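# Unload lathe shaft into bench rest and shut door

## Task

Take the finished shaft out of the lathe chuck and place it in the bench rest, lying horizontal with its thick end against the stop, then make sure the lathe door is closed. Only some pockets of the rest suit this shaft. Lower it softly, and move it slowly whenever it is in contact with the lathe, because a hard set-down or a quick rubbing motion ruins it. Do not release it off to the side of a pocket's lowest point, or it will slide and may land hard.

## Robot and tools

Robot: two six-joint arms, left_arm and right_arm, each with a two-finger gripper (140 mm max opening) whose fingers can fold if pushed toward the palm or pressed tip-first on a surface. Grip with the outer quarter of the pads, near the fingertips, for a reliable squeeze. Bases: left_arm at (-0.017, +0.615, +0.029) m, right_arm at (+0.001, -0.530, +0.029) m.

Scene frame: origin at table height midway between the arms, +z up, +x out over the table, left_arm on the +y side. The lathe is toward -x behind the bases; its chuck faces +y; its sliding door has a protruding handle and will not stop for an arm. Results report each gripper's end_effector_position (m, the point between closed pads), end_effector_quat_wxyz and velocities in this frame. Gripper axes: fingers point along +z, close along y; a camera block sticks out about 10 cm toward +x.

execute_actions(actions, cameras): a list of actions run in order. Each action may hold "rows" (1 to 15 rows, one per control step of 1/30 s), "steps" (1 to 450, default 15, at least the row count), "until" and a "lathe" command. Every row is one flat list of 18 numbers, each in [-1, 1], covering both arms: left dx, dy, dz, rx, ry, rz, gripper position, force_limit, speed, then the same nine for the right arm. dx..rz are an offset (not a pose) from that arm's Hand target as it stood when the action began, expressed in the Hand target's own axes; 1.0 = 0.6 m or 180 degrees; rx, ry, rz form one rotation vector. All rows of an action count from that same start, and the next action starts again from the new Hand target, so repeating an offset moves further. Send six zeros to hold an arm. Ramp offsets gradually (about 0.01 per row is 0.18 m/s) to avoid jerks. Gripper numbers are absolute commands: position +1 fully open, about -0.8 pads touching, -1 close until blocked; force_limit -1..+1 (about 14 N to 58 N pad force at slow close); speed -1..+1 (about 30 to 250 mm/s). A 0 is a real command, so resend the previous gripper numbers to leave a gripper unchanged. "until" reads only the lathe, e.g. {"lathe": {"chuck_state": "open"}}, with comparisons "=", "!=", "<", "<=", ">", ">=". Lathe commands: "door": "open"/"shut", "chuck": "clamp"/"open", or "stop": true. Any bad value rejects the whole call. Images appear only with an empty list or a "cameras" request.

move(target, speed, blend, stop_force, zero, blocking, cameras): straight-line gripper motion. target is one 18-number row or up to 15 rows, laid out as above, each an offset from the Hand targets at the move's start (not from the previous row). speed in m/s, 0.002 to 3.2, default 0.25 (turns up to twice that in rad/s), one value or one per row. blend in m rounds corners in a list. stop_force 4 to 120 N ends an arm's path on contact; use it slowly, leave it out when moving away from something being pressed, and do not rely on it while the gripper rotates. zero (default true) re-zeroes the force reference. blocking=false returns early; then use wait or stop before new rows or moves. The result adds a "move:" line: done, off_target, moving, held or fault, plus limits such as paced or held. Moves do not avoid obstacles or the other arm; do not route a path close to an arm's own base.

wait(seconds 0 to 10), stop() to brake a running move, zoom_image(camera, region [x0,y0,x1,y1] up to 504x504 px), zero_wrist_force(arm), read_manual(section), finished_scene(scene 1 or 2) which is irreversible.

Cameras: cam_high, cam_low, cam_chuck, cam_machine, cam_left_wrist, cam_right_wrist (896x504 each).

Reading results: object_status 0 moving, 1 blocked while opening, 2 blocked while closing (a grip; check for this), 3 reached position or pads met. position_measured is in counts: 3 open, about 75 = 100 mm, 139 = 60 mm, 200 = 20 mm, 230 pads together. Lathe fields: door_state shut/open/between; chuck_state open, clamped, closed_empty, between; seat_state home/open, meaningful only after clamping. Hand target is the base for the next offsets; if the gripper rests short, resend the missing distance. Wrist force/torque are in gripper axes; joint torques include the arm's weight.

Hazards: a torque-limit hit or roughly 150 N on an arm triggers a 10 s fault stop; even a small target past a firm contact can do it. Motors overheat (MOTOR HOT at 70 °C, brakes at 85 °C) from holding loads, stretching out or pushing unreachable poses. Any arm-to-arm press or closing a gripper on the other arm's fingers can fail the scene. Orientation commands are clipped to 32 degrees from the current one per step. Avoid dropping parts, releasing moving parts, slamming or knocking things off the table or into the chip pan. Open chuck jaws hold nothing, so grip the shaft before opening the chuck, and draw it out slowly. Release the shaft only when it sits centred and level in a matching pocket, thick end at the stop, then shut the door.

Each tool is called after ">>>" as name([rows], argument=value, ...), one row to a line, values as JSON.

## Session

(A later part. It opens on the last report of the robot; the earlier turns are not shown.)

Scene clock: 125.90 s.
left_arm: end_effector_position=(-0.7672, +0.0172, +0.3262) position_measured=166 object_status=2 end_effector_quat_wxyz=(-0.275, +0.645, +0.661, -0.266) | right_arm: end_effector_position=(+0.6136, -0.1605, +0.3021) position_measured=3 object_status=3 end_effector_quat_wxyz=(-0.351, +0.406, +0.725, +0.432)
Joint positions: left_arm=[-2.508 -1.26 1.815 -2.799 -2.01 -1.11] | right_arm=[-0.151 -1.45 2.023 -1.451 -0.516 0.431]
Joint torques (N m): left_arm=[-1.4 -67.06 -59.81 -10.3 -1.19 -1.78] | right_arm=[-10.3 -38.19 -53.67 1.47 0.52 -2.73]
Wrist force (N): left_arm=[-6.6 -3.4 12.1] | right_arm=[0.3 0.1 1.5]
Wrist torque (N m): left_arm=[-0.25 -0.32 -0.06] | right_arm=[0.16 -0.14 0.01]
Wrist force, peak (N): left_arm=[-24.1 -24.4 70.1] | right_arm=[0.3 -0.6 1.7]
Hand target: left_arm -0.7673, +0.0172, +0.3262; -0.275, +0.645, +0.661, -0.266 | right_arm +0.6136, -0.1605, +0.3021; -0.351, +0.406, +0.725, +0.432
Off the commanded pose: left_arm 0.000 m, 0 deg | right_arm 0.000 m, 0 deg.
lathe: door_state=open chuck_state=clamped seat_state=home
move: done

>>> execute_actions([
  {"lathe":{"chuck":"open"},"steps":150,"until":{"lathe":{"chuck_state":"open"}}},
  {"steps":8},
])

>>> move(target=[0.0833,0,0,0,0,0,-1,0.3,-1,0,0,0,0,0,0,1,1,1], speed=0.02, stop_force=10, cameras=["cam_chuck","cam_left_wrist"])

Scene clock: 132.93 s.
left_arm: end_effector_position=(-0.7673, +0.0172, +0.3262) position_measured=166 object_status=2 end_effector_quat_wxyz=(-0.275, +0.645, +0.661, -0.266) | right_arm: end_effector_position=(+0.6136, -0.1605, +0.3021) position_measured=3 object_status=3 end_effector_quat_wxyz=(-0.351, +0.406, +0.725, +0.432)
Joint positions: left_arm=[-2.508 -1.26 1.815 -2.8 -2.01 -1.11] | right_arm=[-0.151 -1.45 2.023 -1.451 -0.516 0.431]
Joint torques (N m): left_arm=[-4.31 -74.37 -58.32 -11.52 -0.94 -1.7] | right_arm=[-11.46 -38.44 -54.01 1.45 0.3 -2.61]
Wrist force (N): left_arm=[-0.8 4.3 3.0] | right_arm=[0.3 -0.5 1.3]
Wrist torque (N m): left_arm=[-0.17 0.17 0.09] | right_arm=[0.04 -0.13 0.01]
Wrist force, peak (N): left_arm=[-6.1 -2.5 10.8] | right_arm=[-0.1 -0.9 1.8]
Hand target: left_arm -0.7673, +0.0172, +0.3262; -0.275, +0.645, +0.661, -0.266 | right_arm +0.6136, -0.1605, +0.3021; -0.351, +0.406, +0.725, +0.432
Tool commands: left_gripper/position=-1.0 left_gripper/force_limit=+0.3 left_gripper/speed=-1.0 right_gripper/position=+1.0 right_gripper/force_limit=+1.0 right_gripper/speed=+1.0
Off the commanded pose: left_arm 0.000 m, 0 deg | right_arm 0.000 m, 0 deg.
lathe: door_state=open chuck_state=open seat_state=open

Scene clock: 136.30 s.
left_arm: end_effector_position=(-0.7682, +0.0671, +0.3272) position_measured=166 object_status=2 end_effector_quat_wxyz=(-0.275, +0.645, +0.661, -0.266) | right_arm: end_effector_position=(+0.6136, -0.1605, +0.3021) position_measured=3 object_status=3 end_effector_quat_wxyz=(-0.351, +0.406, +0.725, +0.432)
Joint positions: left_arm=[-2.563 -1.312 1.886 -2.839 -1.975 -1.157] | right_arm=[-0.151 -1.45 2.023 -1.451 -0.516 0.431]
Joint torques (N m): left_arm=[-10.16 -77.5 -38.16 -13.88 0.58 -2.48] | right_arm=[-10.24 -38.69 -53.65 1.43 0.4 -2.46]
Wrist force (N): left_arm=[-0.6 4.4 3.0] | right_arm=[0.2 -0.7 1.4]
Wrist torque (N m): left_arm=[-0.16 0.13 0.11] | right_arm=[-0.01 -0.11 0.01]
Wrist force, peak (N): left_arm=[-0.6 4.6 3.0] | right_arm=[0.7 -0.9 1.4]
Hand target: left_arm -0.7682, +0.0671, +0.3272; -0.275, +0.645, +0.661, -0.266 | right_arm +0.6136, -0.1605, +0.3021; -0.351, +0.406, +0.725, +0.432
Off the commanded pose: left_arm 0.000 m, 0 deg | right_arm 0.000 m, 0 deg.
lathe: door_state=open chuck_state=open seat_state=open
move: done
camera_calibration:
cam_left_wrist: T_world_to_cam=[[0.701931, 0.0177827, -0.712023, 0.785191], [0.262908, -0.935559, 0.235816, 0.185977], [-0.661946, -0.352723, -0.661373, -0.0902871], [0, 0, 0, 1]] pos_world=[-0.65981, 0.128183, 0.455504]
Images, in order (width x height): cam_chuck 896x504, cam_left_wrist 896x504.

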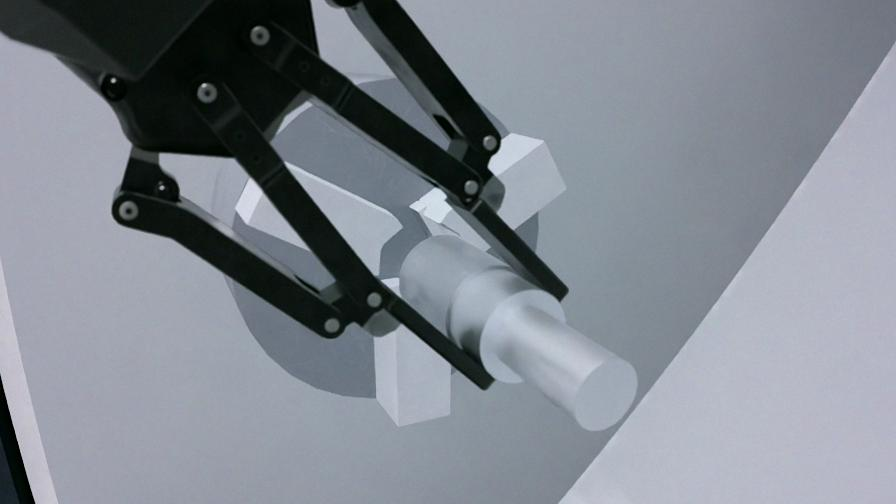

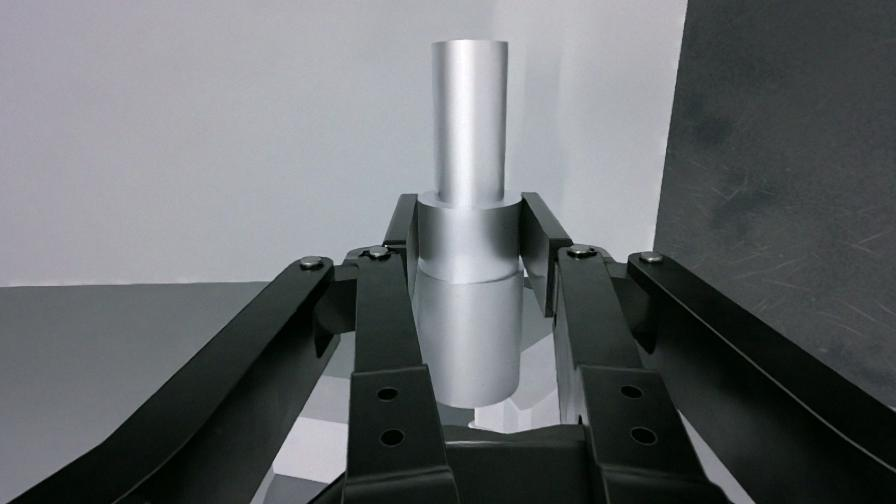

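>>> move([
  [0.039,0.0187,-0.3307,0,0,0,-1,0.3,-1,0.0288,-0.007,-0.1165,0,0,0,1,1,1],
  [-0.071,0.4985,-0.9552,-0.0999,-0.0046,-0.0042,-1,0.3,-1,0.0288,-0.007,-0.1165,0,0,0,1,1,1],
], speed=[0.18,0.3], blend=0.05, cameras=[])

Scene clock: 160.43 s.
left_arm: end_effector_position=(-0.1508, +0.0313, +0.5202) position_measured=166 object_status=2 end_effector_quat_wxyz=(-0.167, +0.674, +0.701, -0.163) | right_arm: end_effector_position=(+0.6136, -0.2205, +0.3421) position_measured=3 object_status=3 end_effector_quat_wxyz=(-0.351, +0.406, +0.725, +0.432)
Joint positions: left_arm=[-1.847 -1.79 1.791 -1.708 -2.023 -0.34] | right_arm=[-0.242 -1.485 1.962 -1.246 -0.578 0.303]
Joint torques (N m): left_arm=[9.8 -21.91 -72.84 -0.35 0.14 2.63] | right_arm=[-12.22 -73.64 -55.28 1.99 0.23 -3.21]
Wrist force (N): left_arm=[-1.0 3.0 3.4] | right_arm=[0.2 -0.4 1.4]
Wrist torque (N m): left_arm=[-0.18 0.18 -0.12] | right_arm=[-0.06 -0.05 0.08]
Wrist force, peak (N): left_arm=[-1.3 4.2 5.4] | right_arm=[0.0 -0.5 2.1]
Hand target: left_arm -0.1508, +0.0313, +0.5202; -0.167, +0.674, +0.701, -0.163 | right_arm +0.6136, -0.2205, +0.3421; -0.351, +0.406, +0.725, +0.432
Off the commanded pose: left_arm 0.000 m, 0 deg | right_arm 0.000 m, 0 deg.
lathe: door_state=open chuck_state=open seat_state=open
move: done
No camera images: "cameras" was empty.

>>> move([
  [-0.0225,0.5223,-0.0788,-0.0749,-0.0035,-0.0031,-1,0.3,-1,0,0,0,0,0,0,1,1,1],
  [0.0772,0.9582,-0.1495,-0.1498,-0.0069,-0.0062,-1,0.3,-1,0,0,0,0,0,0,1,1,1],
], speed=0.3, blend=0.08, cameras=[])

>>> execute_actions([
  {"lathe":{"door":"shut"},"steps":1},
])

>>> move(target=[0.1117,0.3688,0.1167,0,0,0,-1,0.3,-1,0,0,0,0,0,0,1,1,1], speed=0.25, cameras=["cam_high","cam_low","cam_left_wrist","cam_right_wrist"])

>>> zoom_image(camera="cam_left_wrist", region=[330, 20, 620, 240])

>>> zoom_image(camera="cam_low", region=[590, 150, 730, 300])

Scene clock: 174.53 s.
left_arm: end_effector_position=(+0.4000, +0.1004, +0.3399) position_measured=166 object_status=2 end_effector_quat_wxyz=(+0.000, +0.686, +0.728, +0.000) | right_arm: end_effector_position=(+0.6136, -0.2205, +0.3421) position_measured=3 object_status=3 end_effector_quat_wxyz=(-0.351, +0.406, +0.725, +0.432)
Joint positions: left_arm=[-1.164 -1.628 1.877 -1.821 -1.571 0.355] | right_arm=[-0.242 -1.485 1.962 -1.246 -0.578 0.303]
Joint torques (N m): left_arm=[11.73 -35.03 -54.66 -11.39 1.5 2.69] | right_arm=[-11.63 -72.81 -55.67 1.81 0.06 -3.24]
Wrist force (N): left_arm=[-2.0 0.6 3.7] | right_arm=[0.1 -0.2 1.3]
Wrist torque (N m): left_arm=[-0.16 0.42 -0.12] | right_arm=[-0.01 -0.02 0.07]
Wrist force, peak (N): left_arm=[0.9 6.9 4.7] | right_arm=[0.2 -0.8 1.9]
Hand target: left_arm +0.4001, +0.1003, +0.3400; +0.000, +0.686, +0.728, +0.000 | right_arm +0.6136, -0.2205, +0.3421; -0.351, +0.406, +0.725, +0.432
Off the commanded pose: left_arm 0.000 m, 0 deg | right_arm 0.000 m, 0 deg.
lathe: door_state=open chuck_state=open seat_state=open
move: done
No camera images: "cameras" was empty.

Scene clock: 174.77 s.
left_arm: end_effector_position=(+0.4001, +0.1004, +0.3399) position_measured=166 object_status=2 end_effector_quat_wxyz=(+0.000, +0.686, +0.728, +0.000) | right_arm: end_effector_position=(+0.6136, -0.2205, +0.3421) position_measured=3 object_status=3 end_effector_quat_wxyz=(-0.351, +0.406, +0.725, +0.432)
Joint positions: left_arm=[-1.164 -1.628 1.877 -1.821 -1.571 0.355] | right_arm=[-0.242 -1.485 1.962 -1.246 -0.578 0.303]
Joint torques (N m): left_arm=[12.36 -35.11 -61.98 -11.29 1.22 2.64] | right_arm=[-11.38 -72.46 -56.23 1.91 0.37 -3.14]
Wrist force (N): left_arm=[-1.4 1.1 3.5] | right_arm=[0.1 -0.4 1.3]
Wrist torque (N m): left_arm=[-0.05 0.30 -0.11] | right_arm=[-0.07 0.00 0.07]
Wrist force, peak (N): left_arm=[-1.7 0.8 3.8] | right_arm=[0.3 -0.4 1.8]
Hand target: left_arm +0.4001, +0.1003, +0.3400; +0.000, +0.686, +0.728, +0.000 | right_arm +0.6136, -0.2205, +0.3421; -0.351, +0.406, +0.725, +0.432
Tool commands: left_gripper/position=-1.0 left_gripper/force_limit=+0.3 left_gripper/speed=-1.0 right_gripper/position=+1.0 right_gripper/force_limit=+1.0 right_gripper/speed=+1.0
Off the commanded pose: left_arm 0.000 m, 0 deg | right_arm 0.000 m, 0 deg.
lathe: door_state=between chuck_state=open seat_state=open

Scene clock: 176.27 s.
left_arm: end_effector_position=(+0.6169, +0.1804, +0.2699) position_measured=166 object_status=2 end_effector_quat_wxyz=(+0.000, +0.686, +0.728, +0.000) | right_arm: end_effector_position=(+0.6136, -0.2205, +0.3421) position_measured=3 object_status=3 end_effector_quat_wxyz=(-0.351, +0.406, +0.725, +0.432)
Joint positions: left_arm=[-0.838 -1.416 1.782 -1.938 -1.571 0.681] | right_arm=[-0.242 -1.485 1.962 -1.246 -0.578 0.303]
Joint torques (N m): left_arm=[10.85 -52.58 -67.09 -11.36 -1.49 2.49] | right_arm=[-12.21 -73.33 -55.76 1.83 0.56 -3.3]
Wrist force (N): left_arm=[-1.7 0.9 3.5] | right_arm=[0.3 -0.7 1.7]
Wrist torque (N m): left_arm=[-0.12 0.37 -0.10] | right_arm=[-0.11 -0.06 0.07]
Wrist force, peak (N): left_arm=[-1.1 3.5 5.0] | right_arm=[0.7 -0.8 1.6]
Hand target: left_arm +0.6170, +0.1804, +0.2699; +0.000, +0.686, +0.728, +0.000 | right_arm +0.6136, -0.2205, +0.3421; -0.351, +0.406, +0.725, +0.432
Off the commanded pose: left_arm 0.000 m, 0 deg | right_arm 0.000 m, 0 deg.
lathe: door_state=between chuck_state=open seat_state=open
move: done
camera_calibration:
cam_left_wrist: T_world_to_cam=[[0.998633, 0.0517549, -0.00734069, -0.609164], [0.0509874, -0.933471, 0.35501, 0.03947], [0.0115212, -0.354899, -0.934834, 0.487349], [0, 0, 0, 1]] pos_world=[0.600703, 0.241331, 0.437106]
cam_right_wrist: T_world_to_cam=[[0.885959, 0.29171, 0.360531, -0.596444], [0.463468, -0.5847, -0.665825, -0.189543], [0.016575, 0.756988, -0.653219, 0.560941], [0, 0, 0, 1]] pos_world=[0.606974, -0.361463, 0.455252]
Images, in order (width x height): cam_high 896x504, cam_low 896x504, cam_left_wrist 896x504, cam_right_wrist 896x504.

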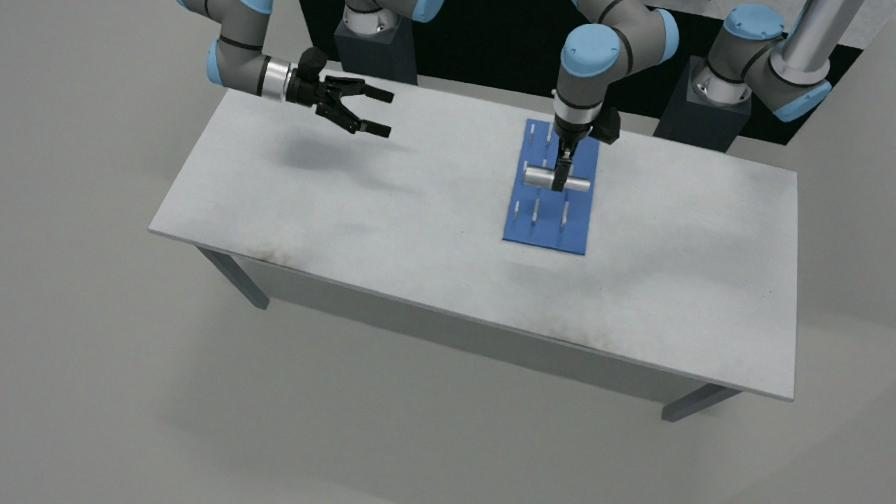

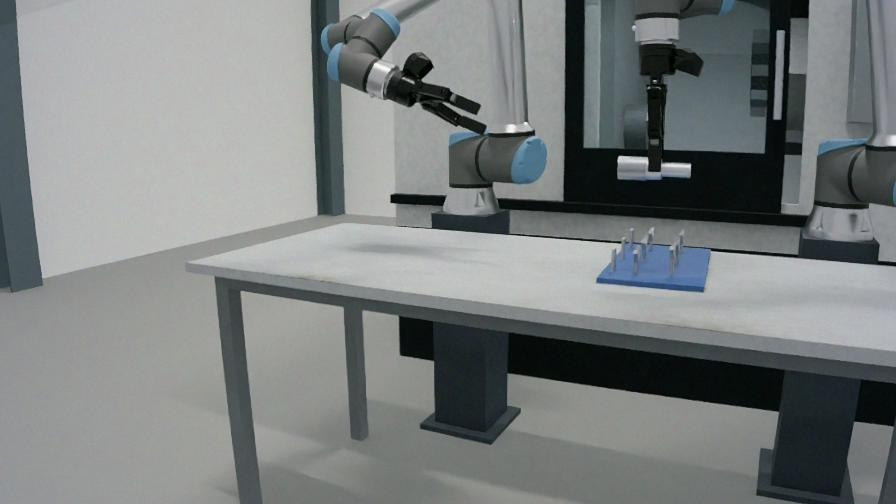

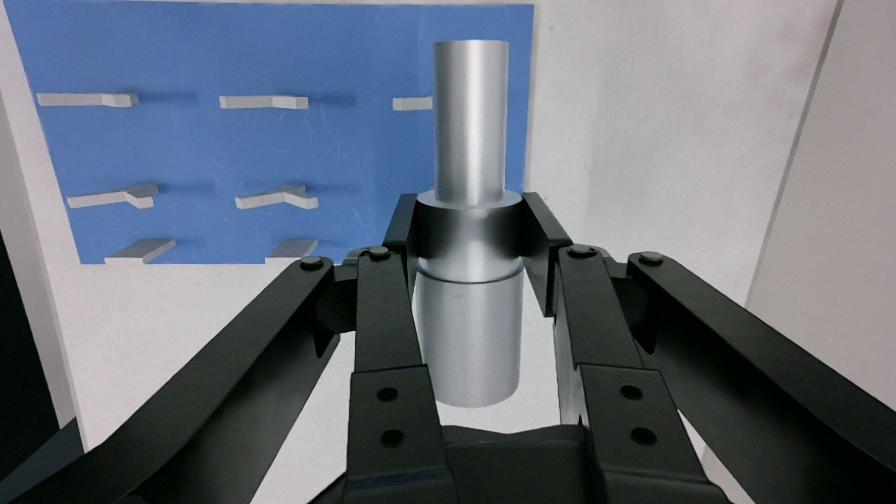

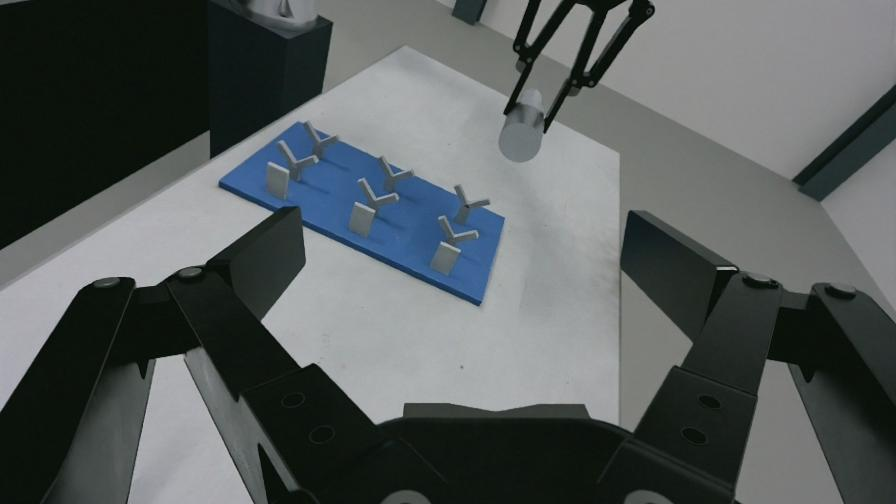

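Scaled by 1.738 from the camera's 896x504 image, which has a finer 1280x720 frame.

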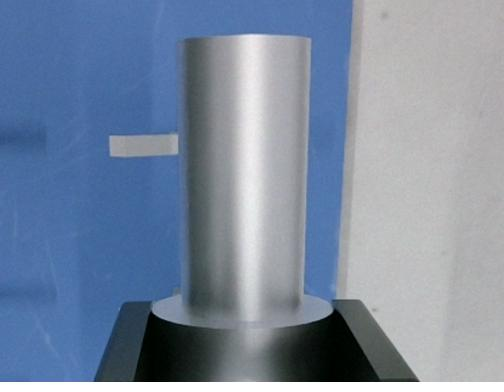

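Scaled by 3.360 from the camera's 896x504 image, which has a finer 1280x720 frame.

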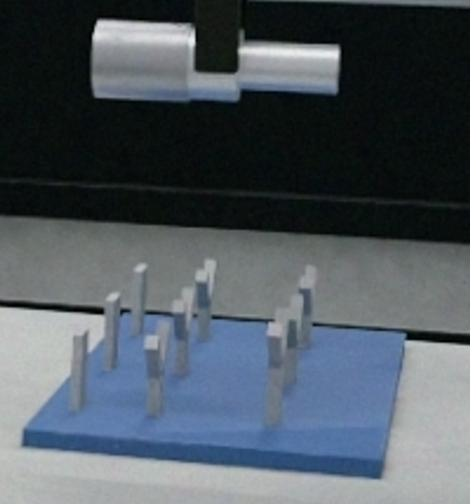

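>>> move(target=[-0.0033,-0.0268,0.225,0,0,0.0045,-1,0.3,-1,0,0,0,0,0,0,1,1,1], speed=0.15, cameras=["cam_high","cam_low","cam_left_wrist","cam_right_wrist"])

>>> zoom_image(camera="cam_left_wrist", region=[330, 20, 620, 240])

>>> zoom_image(camera="cam_low", region=[600, 195, 710, 295])

>>> zoom_image(camera="cam_right_wrist", region=[400, 150, 540, 310])

>>> zoom_image(camera="cam_high", region=[490, 105, 620, 265])

Scene clock: 205.40 s.
left_arm: end_effector_position=(+0.6010, +0.1774, +0.1350) position_measured=166 object_status=2 end_effector_quat_wxyz=(+0.000, +0.691, +0.723, +0.000) | right_arm: end_effector_position=(+0.6136, -0.2205, +0.3421) position_measured=3 object_status=3 end_effector_quat_wxyz=(-0.351, +0.406, +0.725, +0.432)
Joint positions: left_arm=[-0.857 -1.325 1.937 -2.184 -1.571 0.677] | right_arm=[-0.242 -1.485 1.962 -1.246 -0.578 0.303]
Joint torques (N m): left_arm=[-9.38 -55.22 -35 -11.11 1.22 -1.69] | right_arm=[-11.13 -71.86 -55.74 1.36 0.67 -2.9]
Wrist force (N): left_arm=[-2.1 1.3 3.5] | right_arm=[0.1 -0.5 1.4]
Wrist torque (N m): left_arm=[-0.03 0.47 -0.10] | right_arm=[-0.08 -0.01 0.07]
Wrist force, peak (N): left_arm=[-1.7 0.5 6.0] | right_arm=[0.1 -0.3 2.2]
Hand target: left_arm +0.6010, +0.1774, +0.1349; +0.000, +0.691, +0.723, +0.000 | right_arm +0.6136, -0.2205, +0.3421; -0.351, +0.406, +0.725, +0.432
Off the commanded pose: left_arm 0.000 m, 0 deg | right_arm 0.000 m, 0 deg.
lathe: door_state=shut chuck_state=open seat_state=open
move: done
camera_calibration:
cam_left_wrist: T_world_to_cam=[[0.999263, 0.0376767, -0.00733448, -0.592046], [0.0378247, -0.934062, 0.355102, 0.0932957], [0.00652821, -0.355118, -0.934799, 0.36337], [0, 0, 0, 1]] pos_world=[0.585709, 0.238489, 0.302206]
cam_right_wrist: T_world_to_cam=[[0.885959, 0.29171, 0.360531, -0.596444], [0.463468, -0.5847, -0.665825, -0.189543], [0.016575, 0.756988, -0.653219, 0.560941], [0, 0, 0, 1]] pos_world=[0.606974, -0.361463, 0.455252]
Images, in order (width x height): cam_high 896x504, cam_low 896x504, cam_left_wrist 896x504, cam_right_wrist 896x504.

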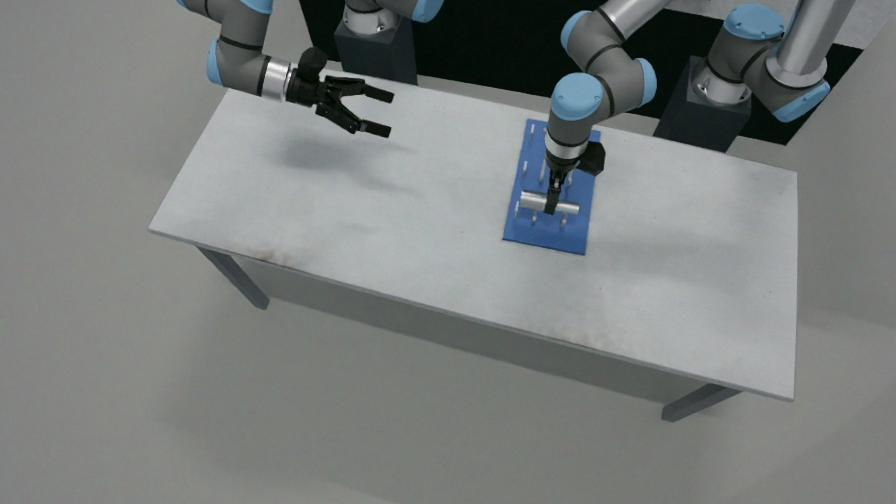

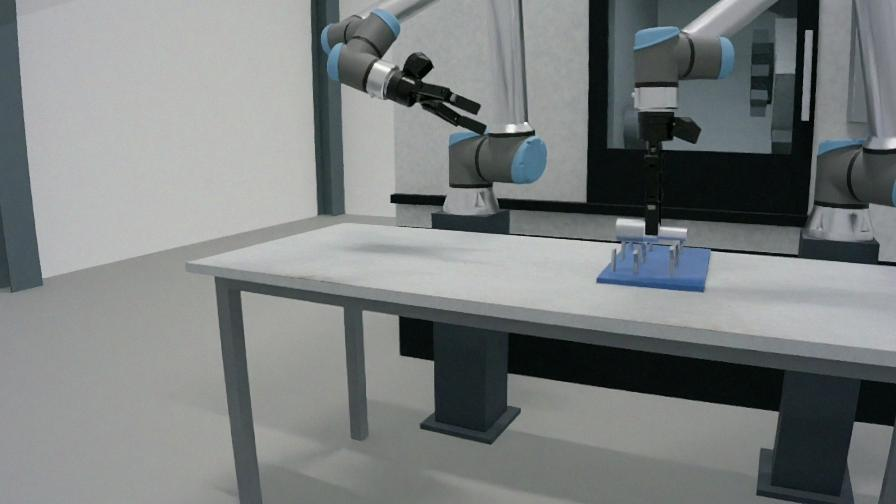

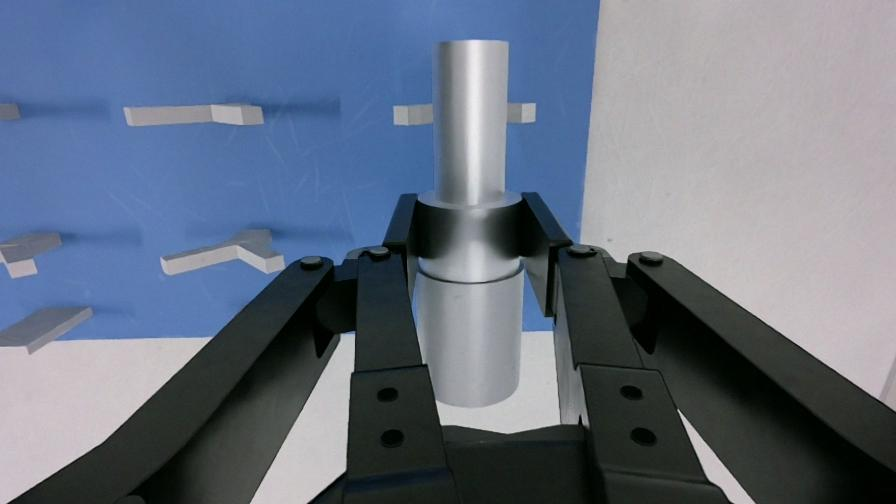

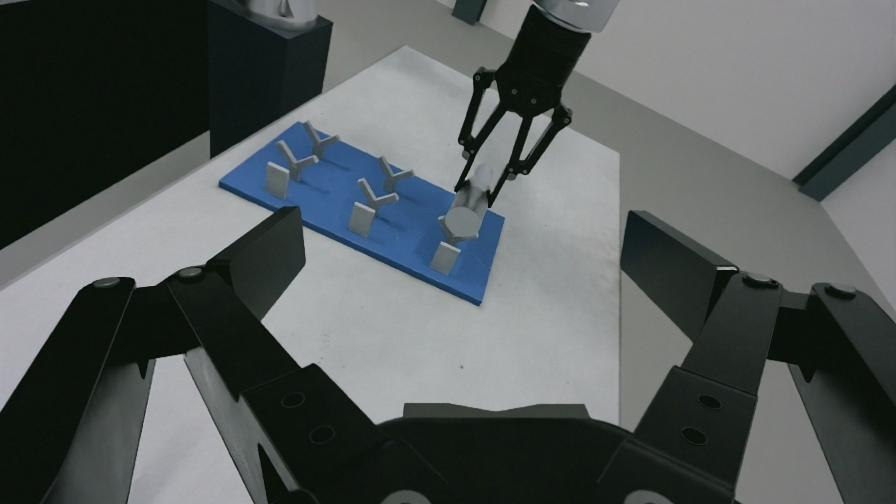

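Scaled by 1.738 from the camera's 896x504 image, which has a finer 1280x720 frame.

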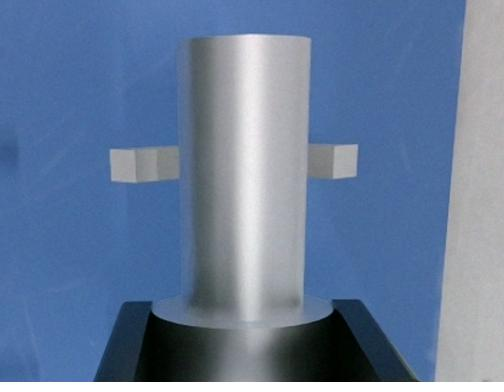

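Scaled by 4.582 from the camera's 896x504 image, which has a finer 1280x720 frame.

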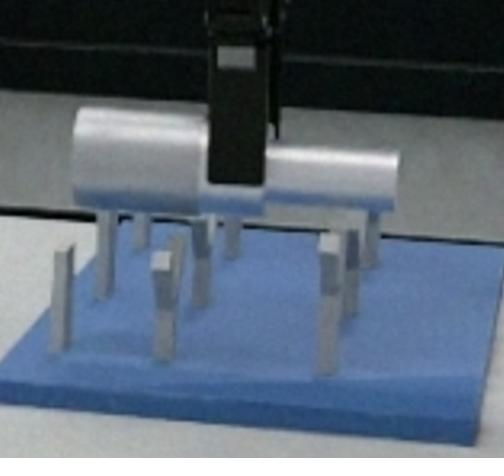

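Scaled by 3.150 from the camera's 896x504 image, which has a finer 1280x720 frame.

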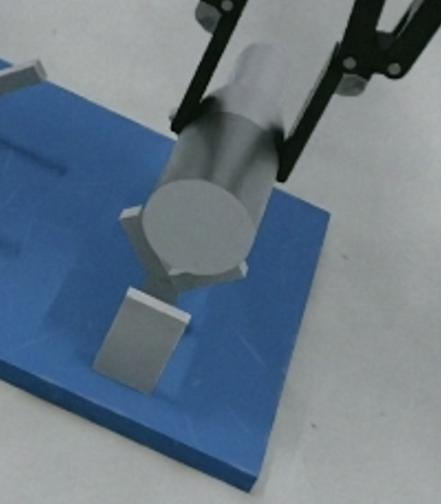

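Scaled by 3.150 from the camera's 896x504 image, which has a finer 1280x720 frame.

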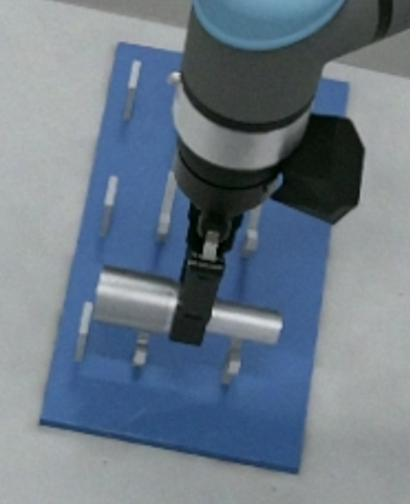

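>>> zoom_image(camera="cam_low", region=[608, 210, 698, 280])

>>> zoom_image(camera="cam_high", region=[505, 175, 595, 245])

>>> zoom_image(camera="cam_right_wrist", region=[420, 150, 520, 290])

Scaled by 5.600 from the camera's 896x504 image, which has a finer 1280x720 frame.

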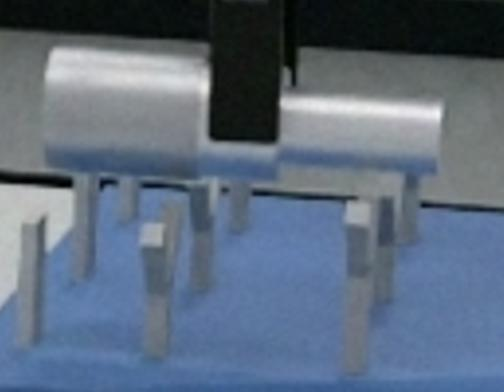

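Scaled by 5.600 from the camera's 896x504 image, which has a finer 1280x720 frame.

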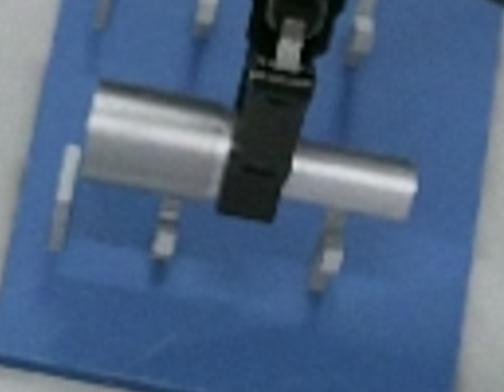

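Scaled by 3.600 from the camera's 896x504 image, which has a finer 1280x720 frame.

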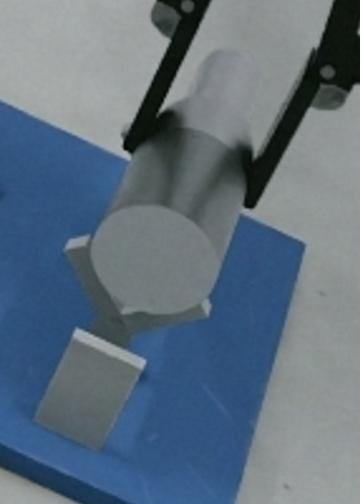

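>>> move(target=[0.003,-0.0015,0.025,0,0,0,-1,0.3,-1,0,0,0,0,0,0,1,1,1], speed=0.04, stop_force=6, cameras=["cam_low","cam_left_wrist","cam_right_wrist"])

>>> zoom_image(camera="cam_low", region=[608, 215, 698, 285])

>>> zoom_image(camera="cam_right_wrist", region=[420, 160, 520, 290])

>>> zoom_image(camera="cam_left_wrist", region=[330, 20, 620, 240])

Scene clock: 261.23 s.
left_arm: end_effector_position=(+0.6001, +0.1791, +0.1199) position_measured=166 object_status=2 end_effector_quat_wxyz=(+0.000, +0.691, +0.723, +0.000) | right_arm: end_effector_position=(+0.6136, -0.2205, +0.3421) position_measured=3 object_status=3 end_effector_quat_wxyz=(-0.351, +0.406, +0.725, +0.432)
Joint positions: left_arm=[-0.856 -1.312 1.953 -2.212 -1.571 0.677] | right_arm=[-0.242 -1.485 1.962 -1.246 -0.578 0.303]
Joint torques (N m): left_arm=[11.17 -54.7 -34.28 -11.3 1.14 1.89] | right_arm=[-10.98 -70.08 -55.51 0.56 1.48 -2.62]
Wrist force (N): left_arm=[-1.5 1.2 3.9] | right_arm=[0.0 -0.5 1.9]
Wrist torque (N m): left_arm=[-0.05 0.33 -0.11] | right_arm=[-0.06 -0.01 0.07]
Wrist force, peak (N): left_arm=[-2.1 1.3 4.1] | right_arm=[0.4 -1.1 2.0]
Hand target: left_arm +0.6001, +0.1791, +0.1199; +0.000, +0.691, +0.723, +0.000 | right_arm +0.6136, -0.2205, +0.3421; -0.351, +0.406, +0.725, +0.432
Off the commanded pose: left_arm 0.000 m, 0 deg | right_arm 0.000 m, 0 deg.
lathe: door_state=shut chuck_state=open seat_state=open
move: done
camera_calibration:
cam_left_wrist: T_world_to_cam=[[0.999267, 0.037585, -0.00729612, -0.591217], [0.037726, -0.934099, 0.355015, 0.100469], [0.00652792, -0.35503, -0.934832, 0.349889], [0, 0, 0, 1]] pos_world=[0.584709, 0.24029, 0.287106]
cam_right_wrist: T_world_to_cam=[[0.885959, 0.29171, 0.360531, -0.596444], [0.463468, -0.5847, -0.665825, -0.189543], [0.016575, 0.756988, -0.653219, 0.560941], [0, 0, 0, 1]] pos_world=[0.606974, -0.361463, 0.455252]
Images, in order (width x height): cam_low 896x504, cam_left_wrist 896x504, cam_right_wrist 896x504.

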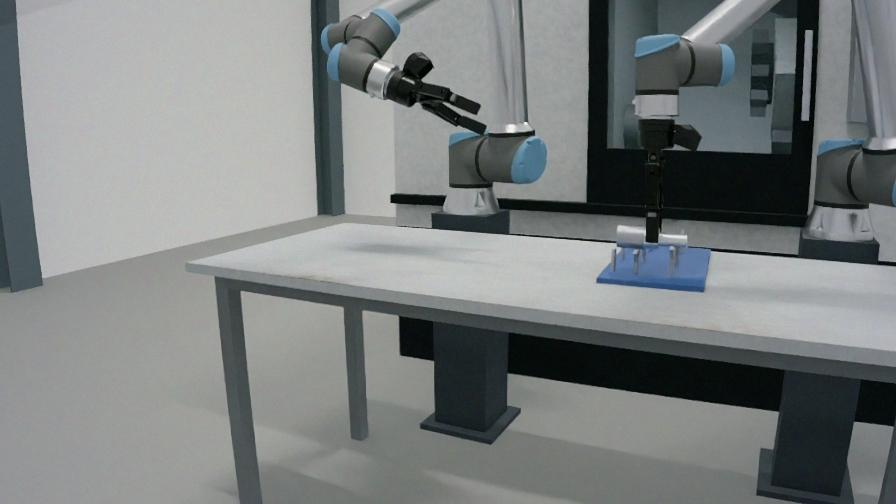

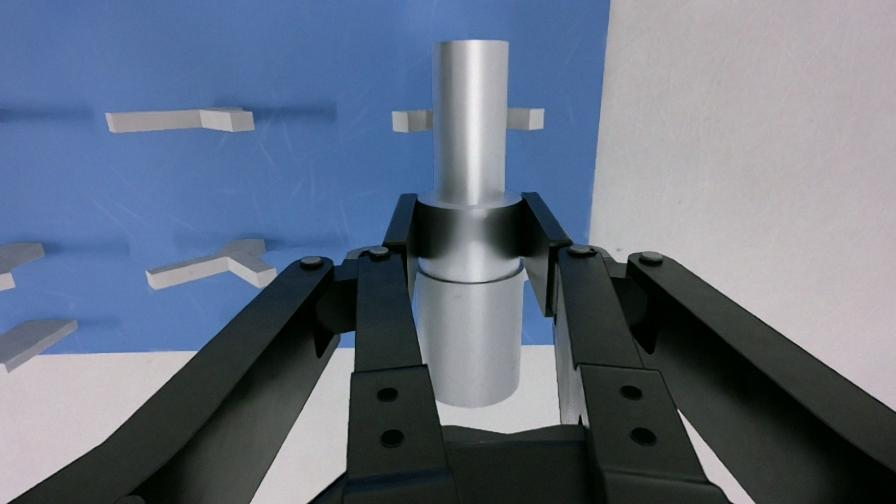

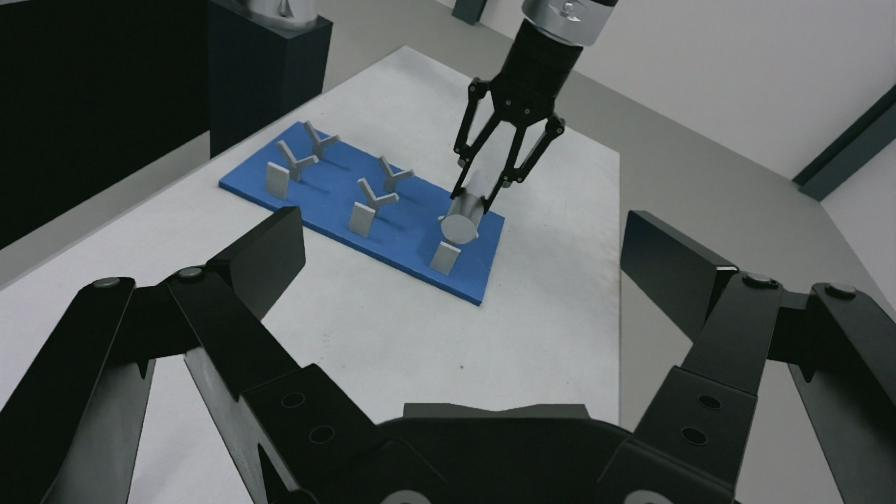

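Scaled by 5.600 from the camera's 896x504 image, which has a finer 1280x720 frame.

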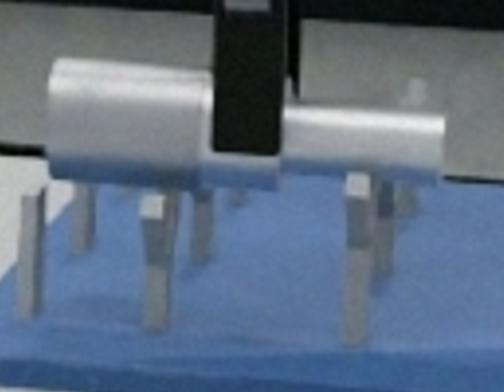

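Scaled by 3.877 from the camera's 896x504 image, which has a finer 1280x720 frame.

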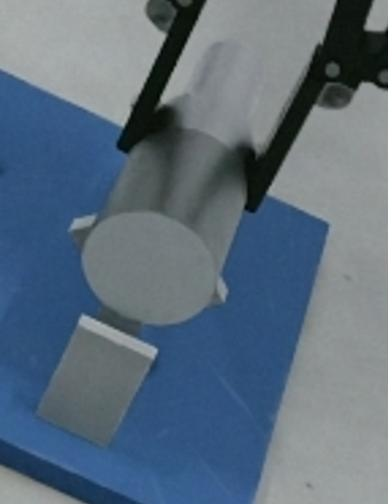

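Scaled by 1.738 from the camera's 896x504 image, which has a finer 1280x720 frame.

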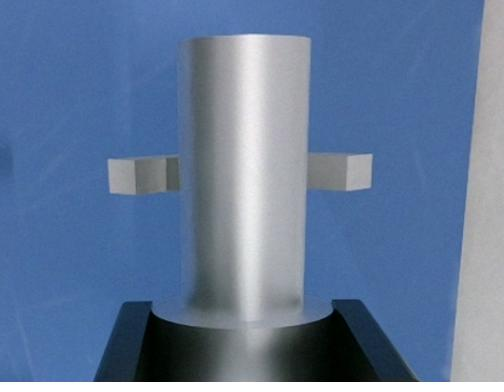

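>>> move(target=[0,0,0.0067,0,0.0061,0,-1,0.3,-1,0,0,0,0,0,0,1,1,1], speed=0.02, cameras=["cam_low"])

>>> zoom_image(camera="cam_low", region=[608, 215, 698, 285])

Scene clock: 292.07 s.
left_arm: end_effector_position=(+0.6001, +0.1791, +0.1159) position_measured=166 object_status=2 end_effector_quat_wxyz=(-0.007, +0.691, +0.723, +0.006) | right_arm: end_effector_position=(+0.6136, -0.2205, +0.3421) position_measured=3 object_status=3 end_effector_quat_wxyz=(-0.351, +0.406, +0.725, +0.432)
Joint positions: left_arm=[-0.862 -1.304 1.947 -2.199 -1.56 0.672] | right_arm=[-0.242 -1.485 1.962 -1.246 -0.578 0.303]
Joint torques (N m): left_arm=[-8.79 -54.18 -60.3 0.06 1.3 -1.7] | right_arm=[-9.74 -68.55 -55.18 0.1 1.68 -2.38]
Wrist force (N): left_arm=[-1.9 1.0 3.8] | right_arm=[0.5 -0.5 1.5]
Wrist torque (N m): left_arm=[-0.11 0.40 -0.11] | right_arm=[-0.08 -0.11 0.08]
Wrist force, peak (N): left_arm=[-2.0 1.4 4.2] | right_arm=[0.4 -0.9 2.2]
Hand target: left_arm +0.6001, +0.1791, +0.1158; -0.007, +0.691, +0.723, +0.006 | right_arm +0.6136, -0.2205, +0.3421; -0.351, +0.406, +0.725, +0.432
Off the commanded pose: left_arm 0.000 m, 0 deg | right_arm 0.000 m, 0 deg.
lathe: door_state=shut chuck_state=open seat_state=open
move: done
Images, in order (width x height): cam_low 896x504.

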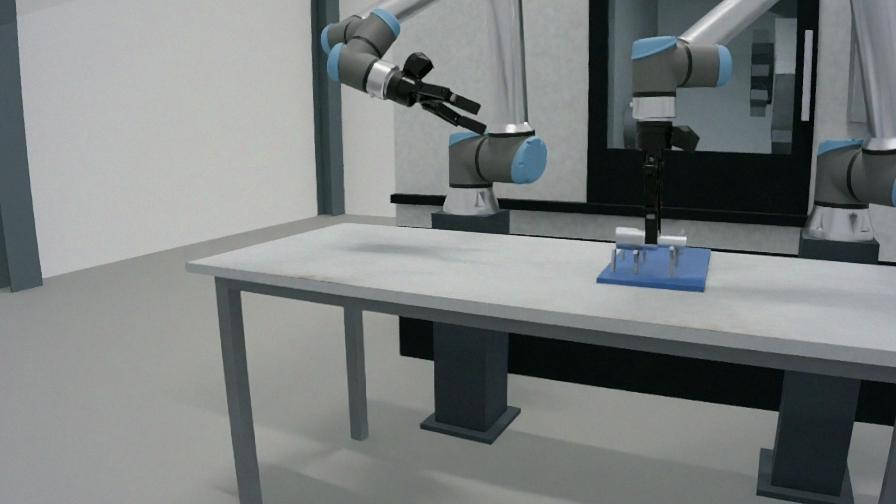

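Scaled by 5.600 from the camera's 896x504 image, which has a finer 1280x720 frame.

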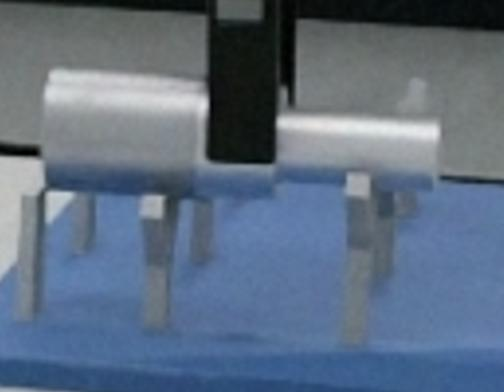

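>>> move(target=[0,0,0.0083,0,0,0,-1,0.3,-1,0,0,0,0,0,0,1,1,1], speed=0.008, stop_force=4, cameras=["cam_low"])

>>> zoom_image(camera="cam_low", region=[608, 215, 698, 285])

Scene clock: 301.87 s.
left_arm: end_effector_position=(+0.6001, +0.1792, +0.1109) position_measured=166 object_status=2 end_effector_quat_wxyz=(-0.007, +0.691, +0.723, +0.006) | right_arm: end_effector_position=(+0.6136, -0.2205, +0.3421) position_measured=3 object_status=3 end_effector_quat_wxyz=(-0.351, +0.406, +0.725, +0.432)
Joint positions: left_arm=[-0.861 -1.299 1.951 -2.208 -1.559 0.672] | right_arm=[-0.242 -1.485 1.962 -1.246 -0.578 0.303]
Joint torques (N m): left_arm=[6.16 -53.66 -31.07 -10.08 1.35 1.86] | right_arm=[-9.95 -69 -55.47 0.1 1.76 -2.25]
Wrist force (N): left_arm=[-1.5 2.7 0.7] | right_arm=[0.6 -0.5 1.8]
Wrist torque (N m): left_arm=[-0.12 0.29 -0.16] | right_arm=[-0.09 -0.12 0.08]
Wrist force, peak (N): left_arm=[-2.0 1.4 4.1] | right_arm=[0.4 -0.4 2.2]
Hand target: left_arm +0.6001, +0.1792, +0.1109; -0.007, +0.691, +0.723, +0.006 | right_arm +0.6136, -0.2205, +0.3421; -0.351, +0.406, +0.725, +0.432
Off the commanded pose: left_arm 0.000 m, 0 deg | right_arm 0.000 m, 0 deg.
lathe: door_state=shut chuck_state=open seat_state=open
move: done
Images, in order (width x height): cam_low 896x504.

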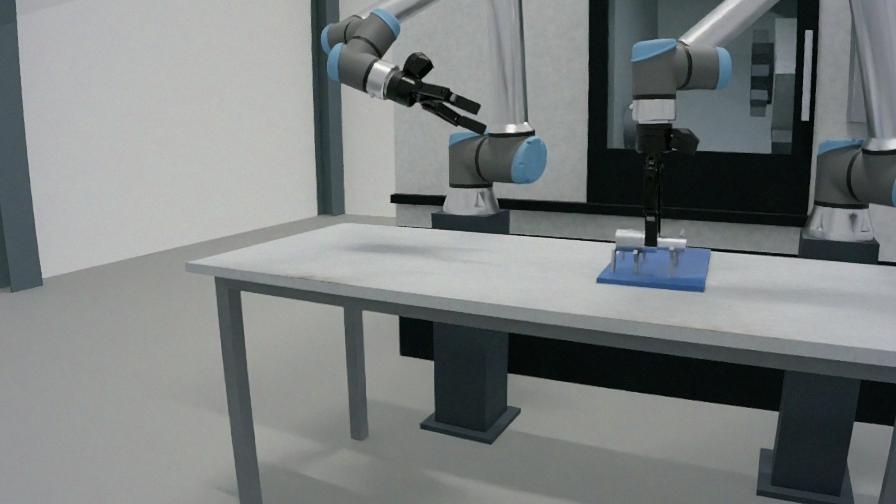

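Scaled by 5.600 from the camera's 896x504 image, which has a finer 1280x720 frame.

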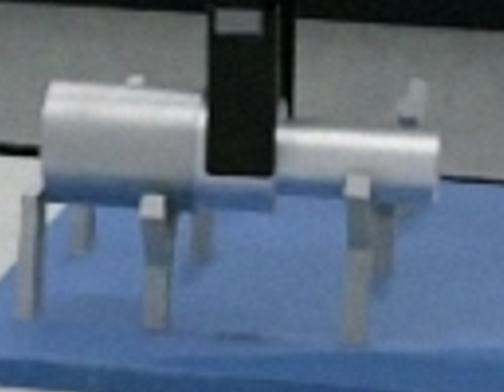

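>>> wait(seconds=0.2, cameras=["cam_low","cam_left_wrist","cam_right_wrist"])

>>> zoom_image(camera="cam_right_wrist", region=[425, 185, 505, 285])

>>> zoom_image(camera="cam_left_wrist", region=[370, 30, 570, 230])

>>> zoom_image(camera="cam_left_wrist", region=[370, 200, 570, 420])

Scene clock: 314.77 s.
left_arm: end_effector_position=(+0.6001, +0.1792, +0.1109) position_measured=166 object_status=2 end_effector_quat_wxyz=(-0.007, +0.691, +0.723, +0.006) | right_arm: end_effector_position=(+0.6136, -0.2205, +0.3421) position_measured=3 object_status=3 end_effector_quat_wxyz=(-0.351, +0.406, +0.725, +0.432)
Joint positions: left_arm=[-0.861 -1.299 1.951 -2.208 -1.559 0.672] | right_arm=[-0.242 -1.485 1.962 -1.246 -0.578 0.303]
Joint torques (N m): left_arm=[5.97 -53.27 -31.83 -2.16 1.06 1.69] | right_arm=[-9.59 -69.02 -55.39 -0.04 1.89 -2.25]
Wrist force (N): left_arm=[-1.6 2.8 1.0] | right_arm=[0.5 -0.6 1.7]
Wrist torque (N m): left_arm=[-0.11 0.31 -0.17] | right_arm=[-0.09 -0.09 0.07]
Wrist force, peak (N): left_arm=[-1.8 3.1 1.1] | right_arm=[0.1 -0.7 2.3]
Hand target: left_arm +0.6001, +0.1792, +0.1109; -0.007, +0.691, +0.723, +0.006 | right_arm +0.6136, -0.2205, +0.3421; -0.351, +0.406, +0.725, +0.432
Tool commands: left_gripper/position=-1.0 left_gripper/force_limit=+0.3 left_gripper/speed=-1.0 right_gripper/position=+1.0 right_gripper/force_limit=+1.0 right_gripper/speed=+1.0
Off the commanded pose: left_arm 0.000 m, 0 deg | right_arm 0.000 m, 0 deg.
lathe: door_state=shut chuck_state=open seat_state=open
wait: 0.20 s; at rest from the start
camera_calibration:
cam_left_wrist: T_world_to_cam=[[0.99926, 0.0377363, -0.00742911, -0.591348], [0.0380314, -0.940721, 0.337043, 0.106753], [0.00573004, -0.337076, -0.94146, 0.339463], [0, 0, 0, 1]] pos_world=[0.584905, 0.237165, 0.279218]
cam_right_wrist: T_world_to_cam=[[0.885959, 0.29171, 0.360531, -0.596444], [0.463468, -0.5847, -0.665825, -0.189543], [0.016575, 0.756988, -0.653219, 0.560941], [0, 0, 0, 1]] pos_world=[0.606974, -0.361463, 0.455252]
Images, in order (width x height): cam_low 896x504, cam_left_wrist 896x504, cam_right_wrist 896x504.

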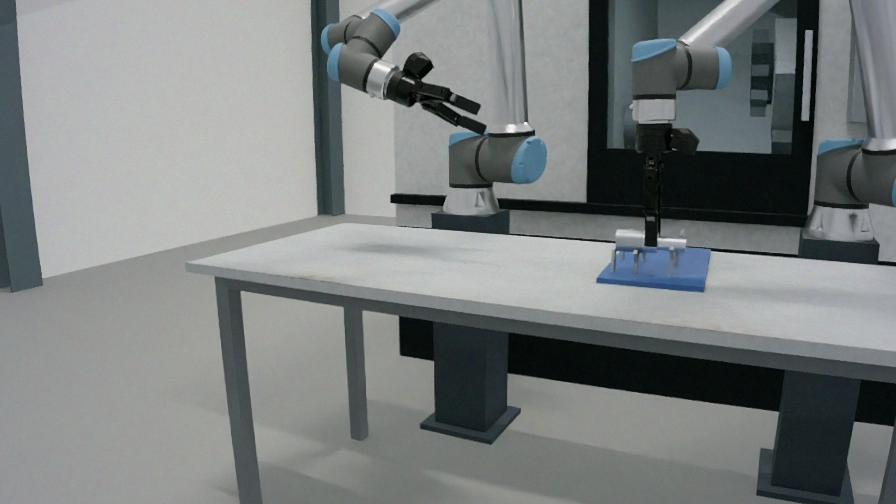

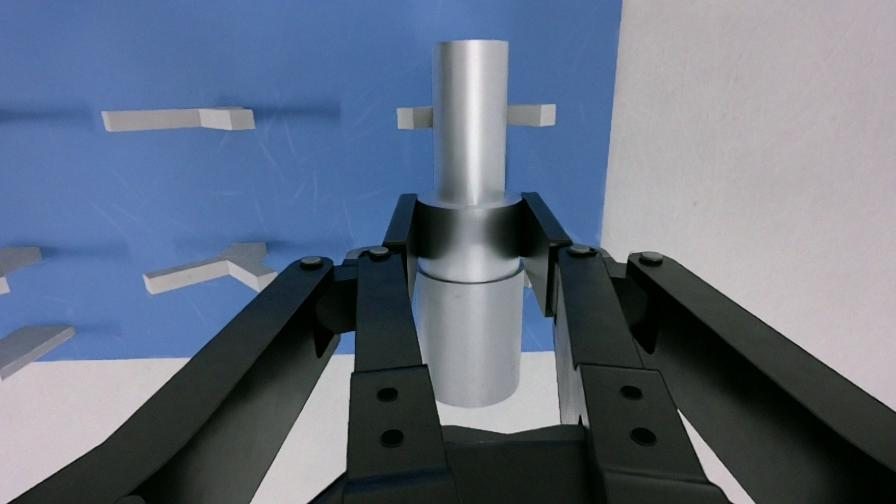

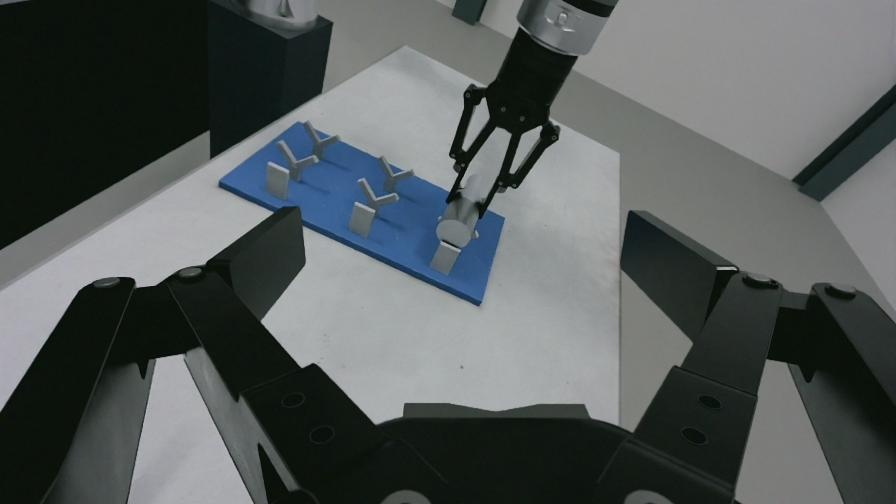

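Scaled by 5.040 from the camera's 896x504 image, which has a finer 1280x720 frame.

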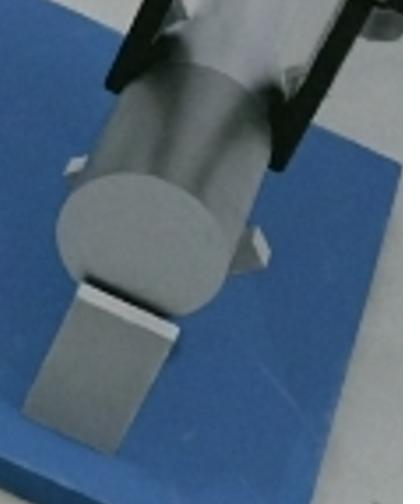

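Scaled by 2.520 from the camera's 896x504 image, which has a finer 1280x720 frame.

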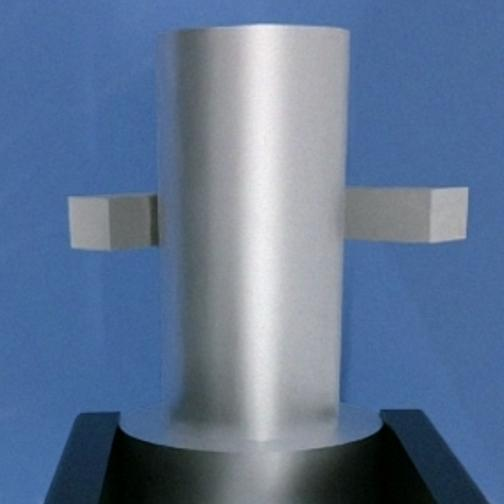

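Scaled by 2.291 from the camera's 896x504 image, which has a finer 1280x720 frame.

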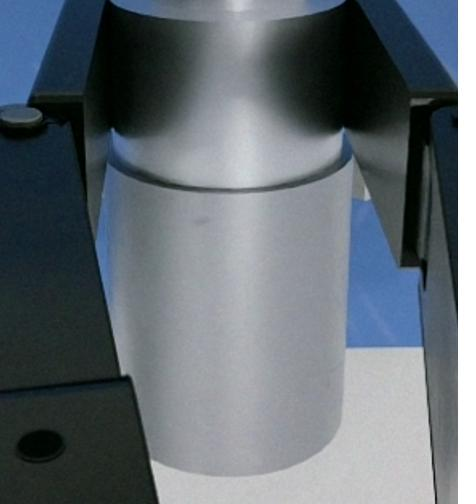

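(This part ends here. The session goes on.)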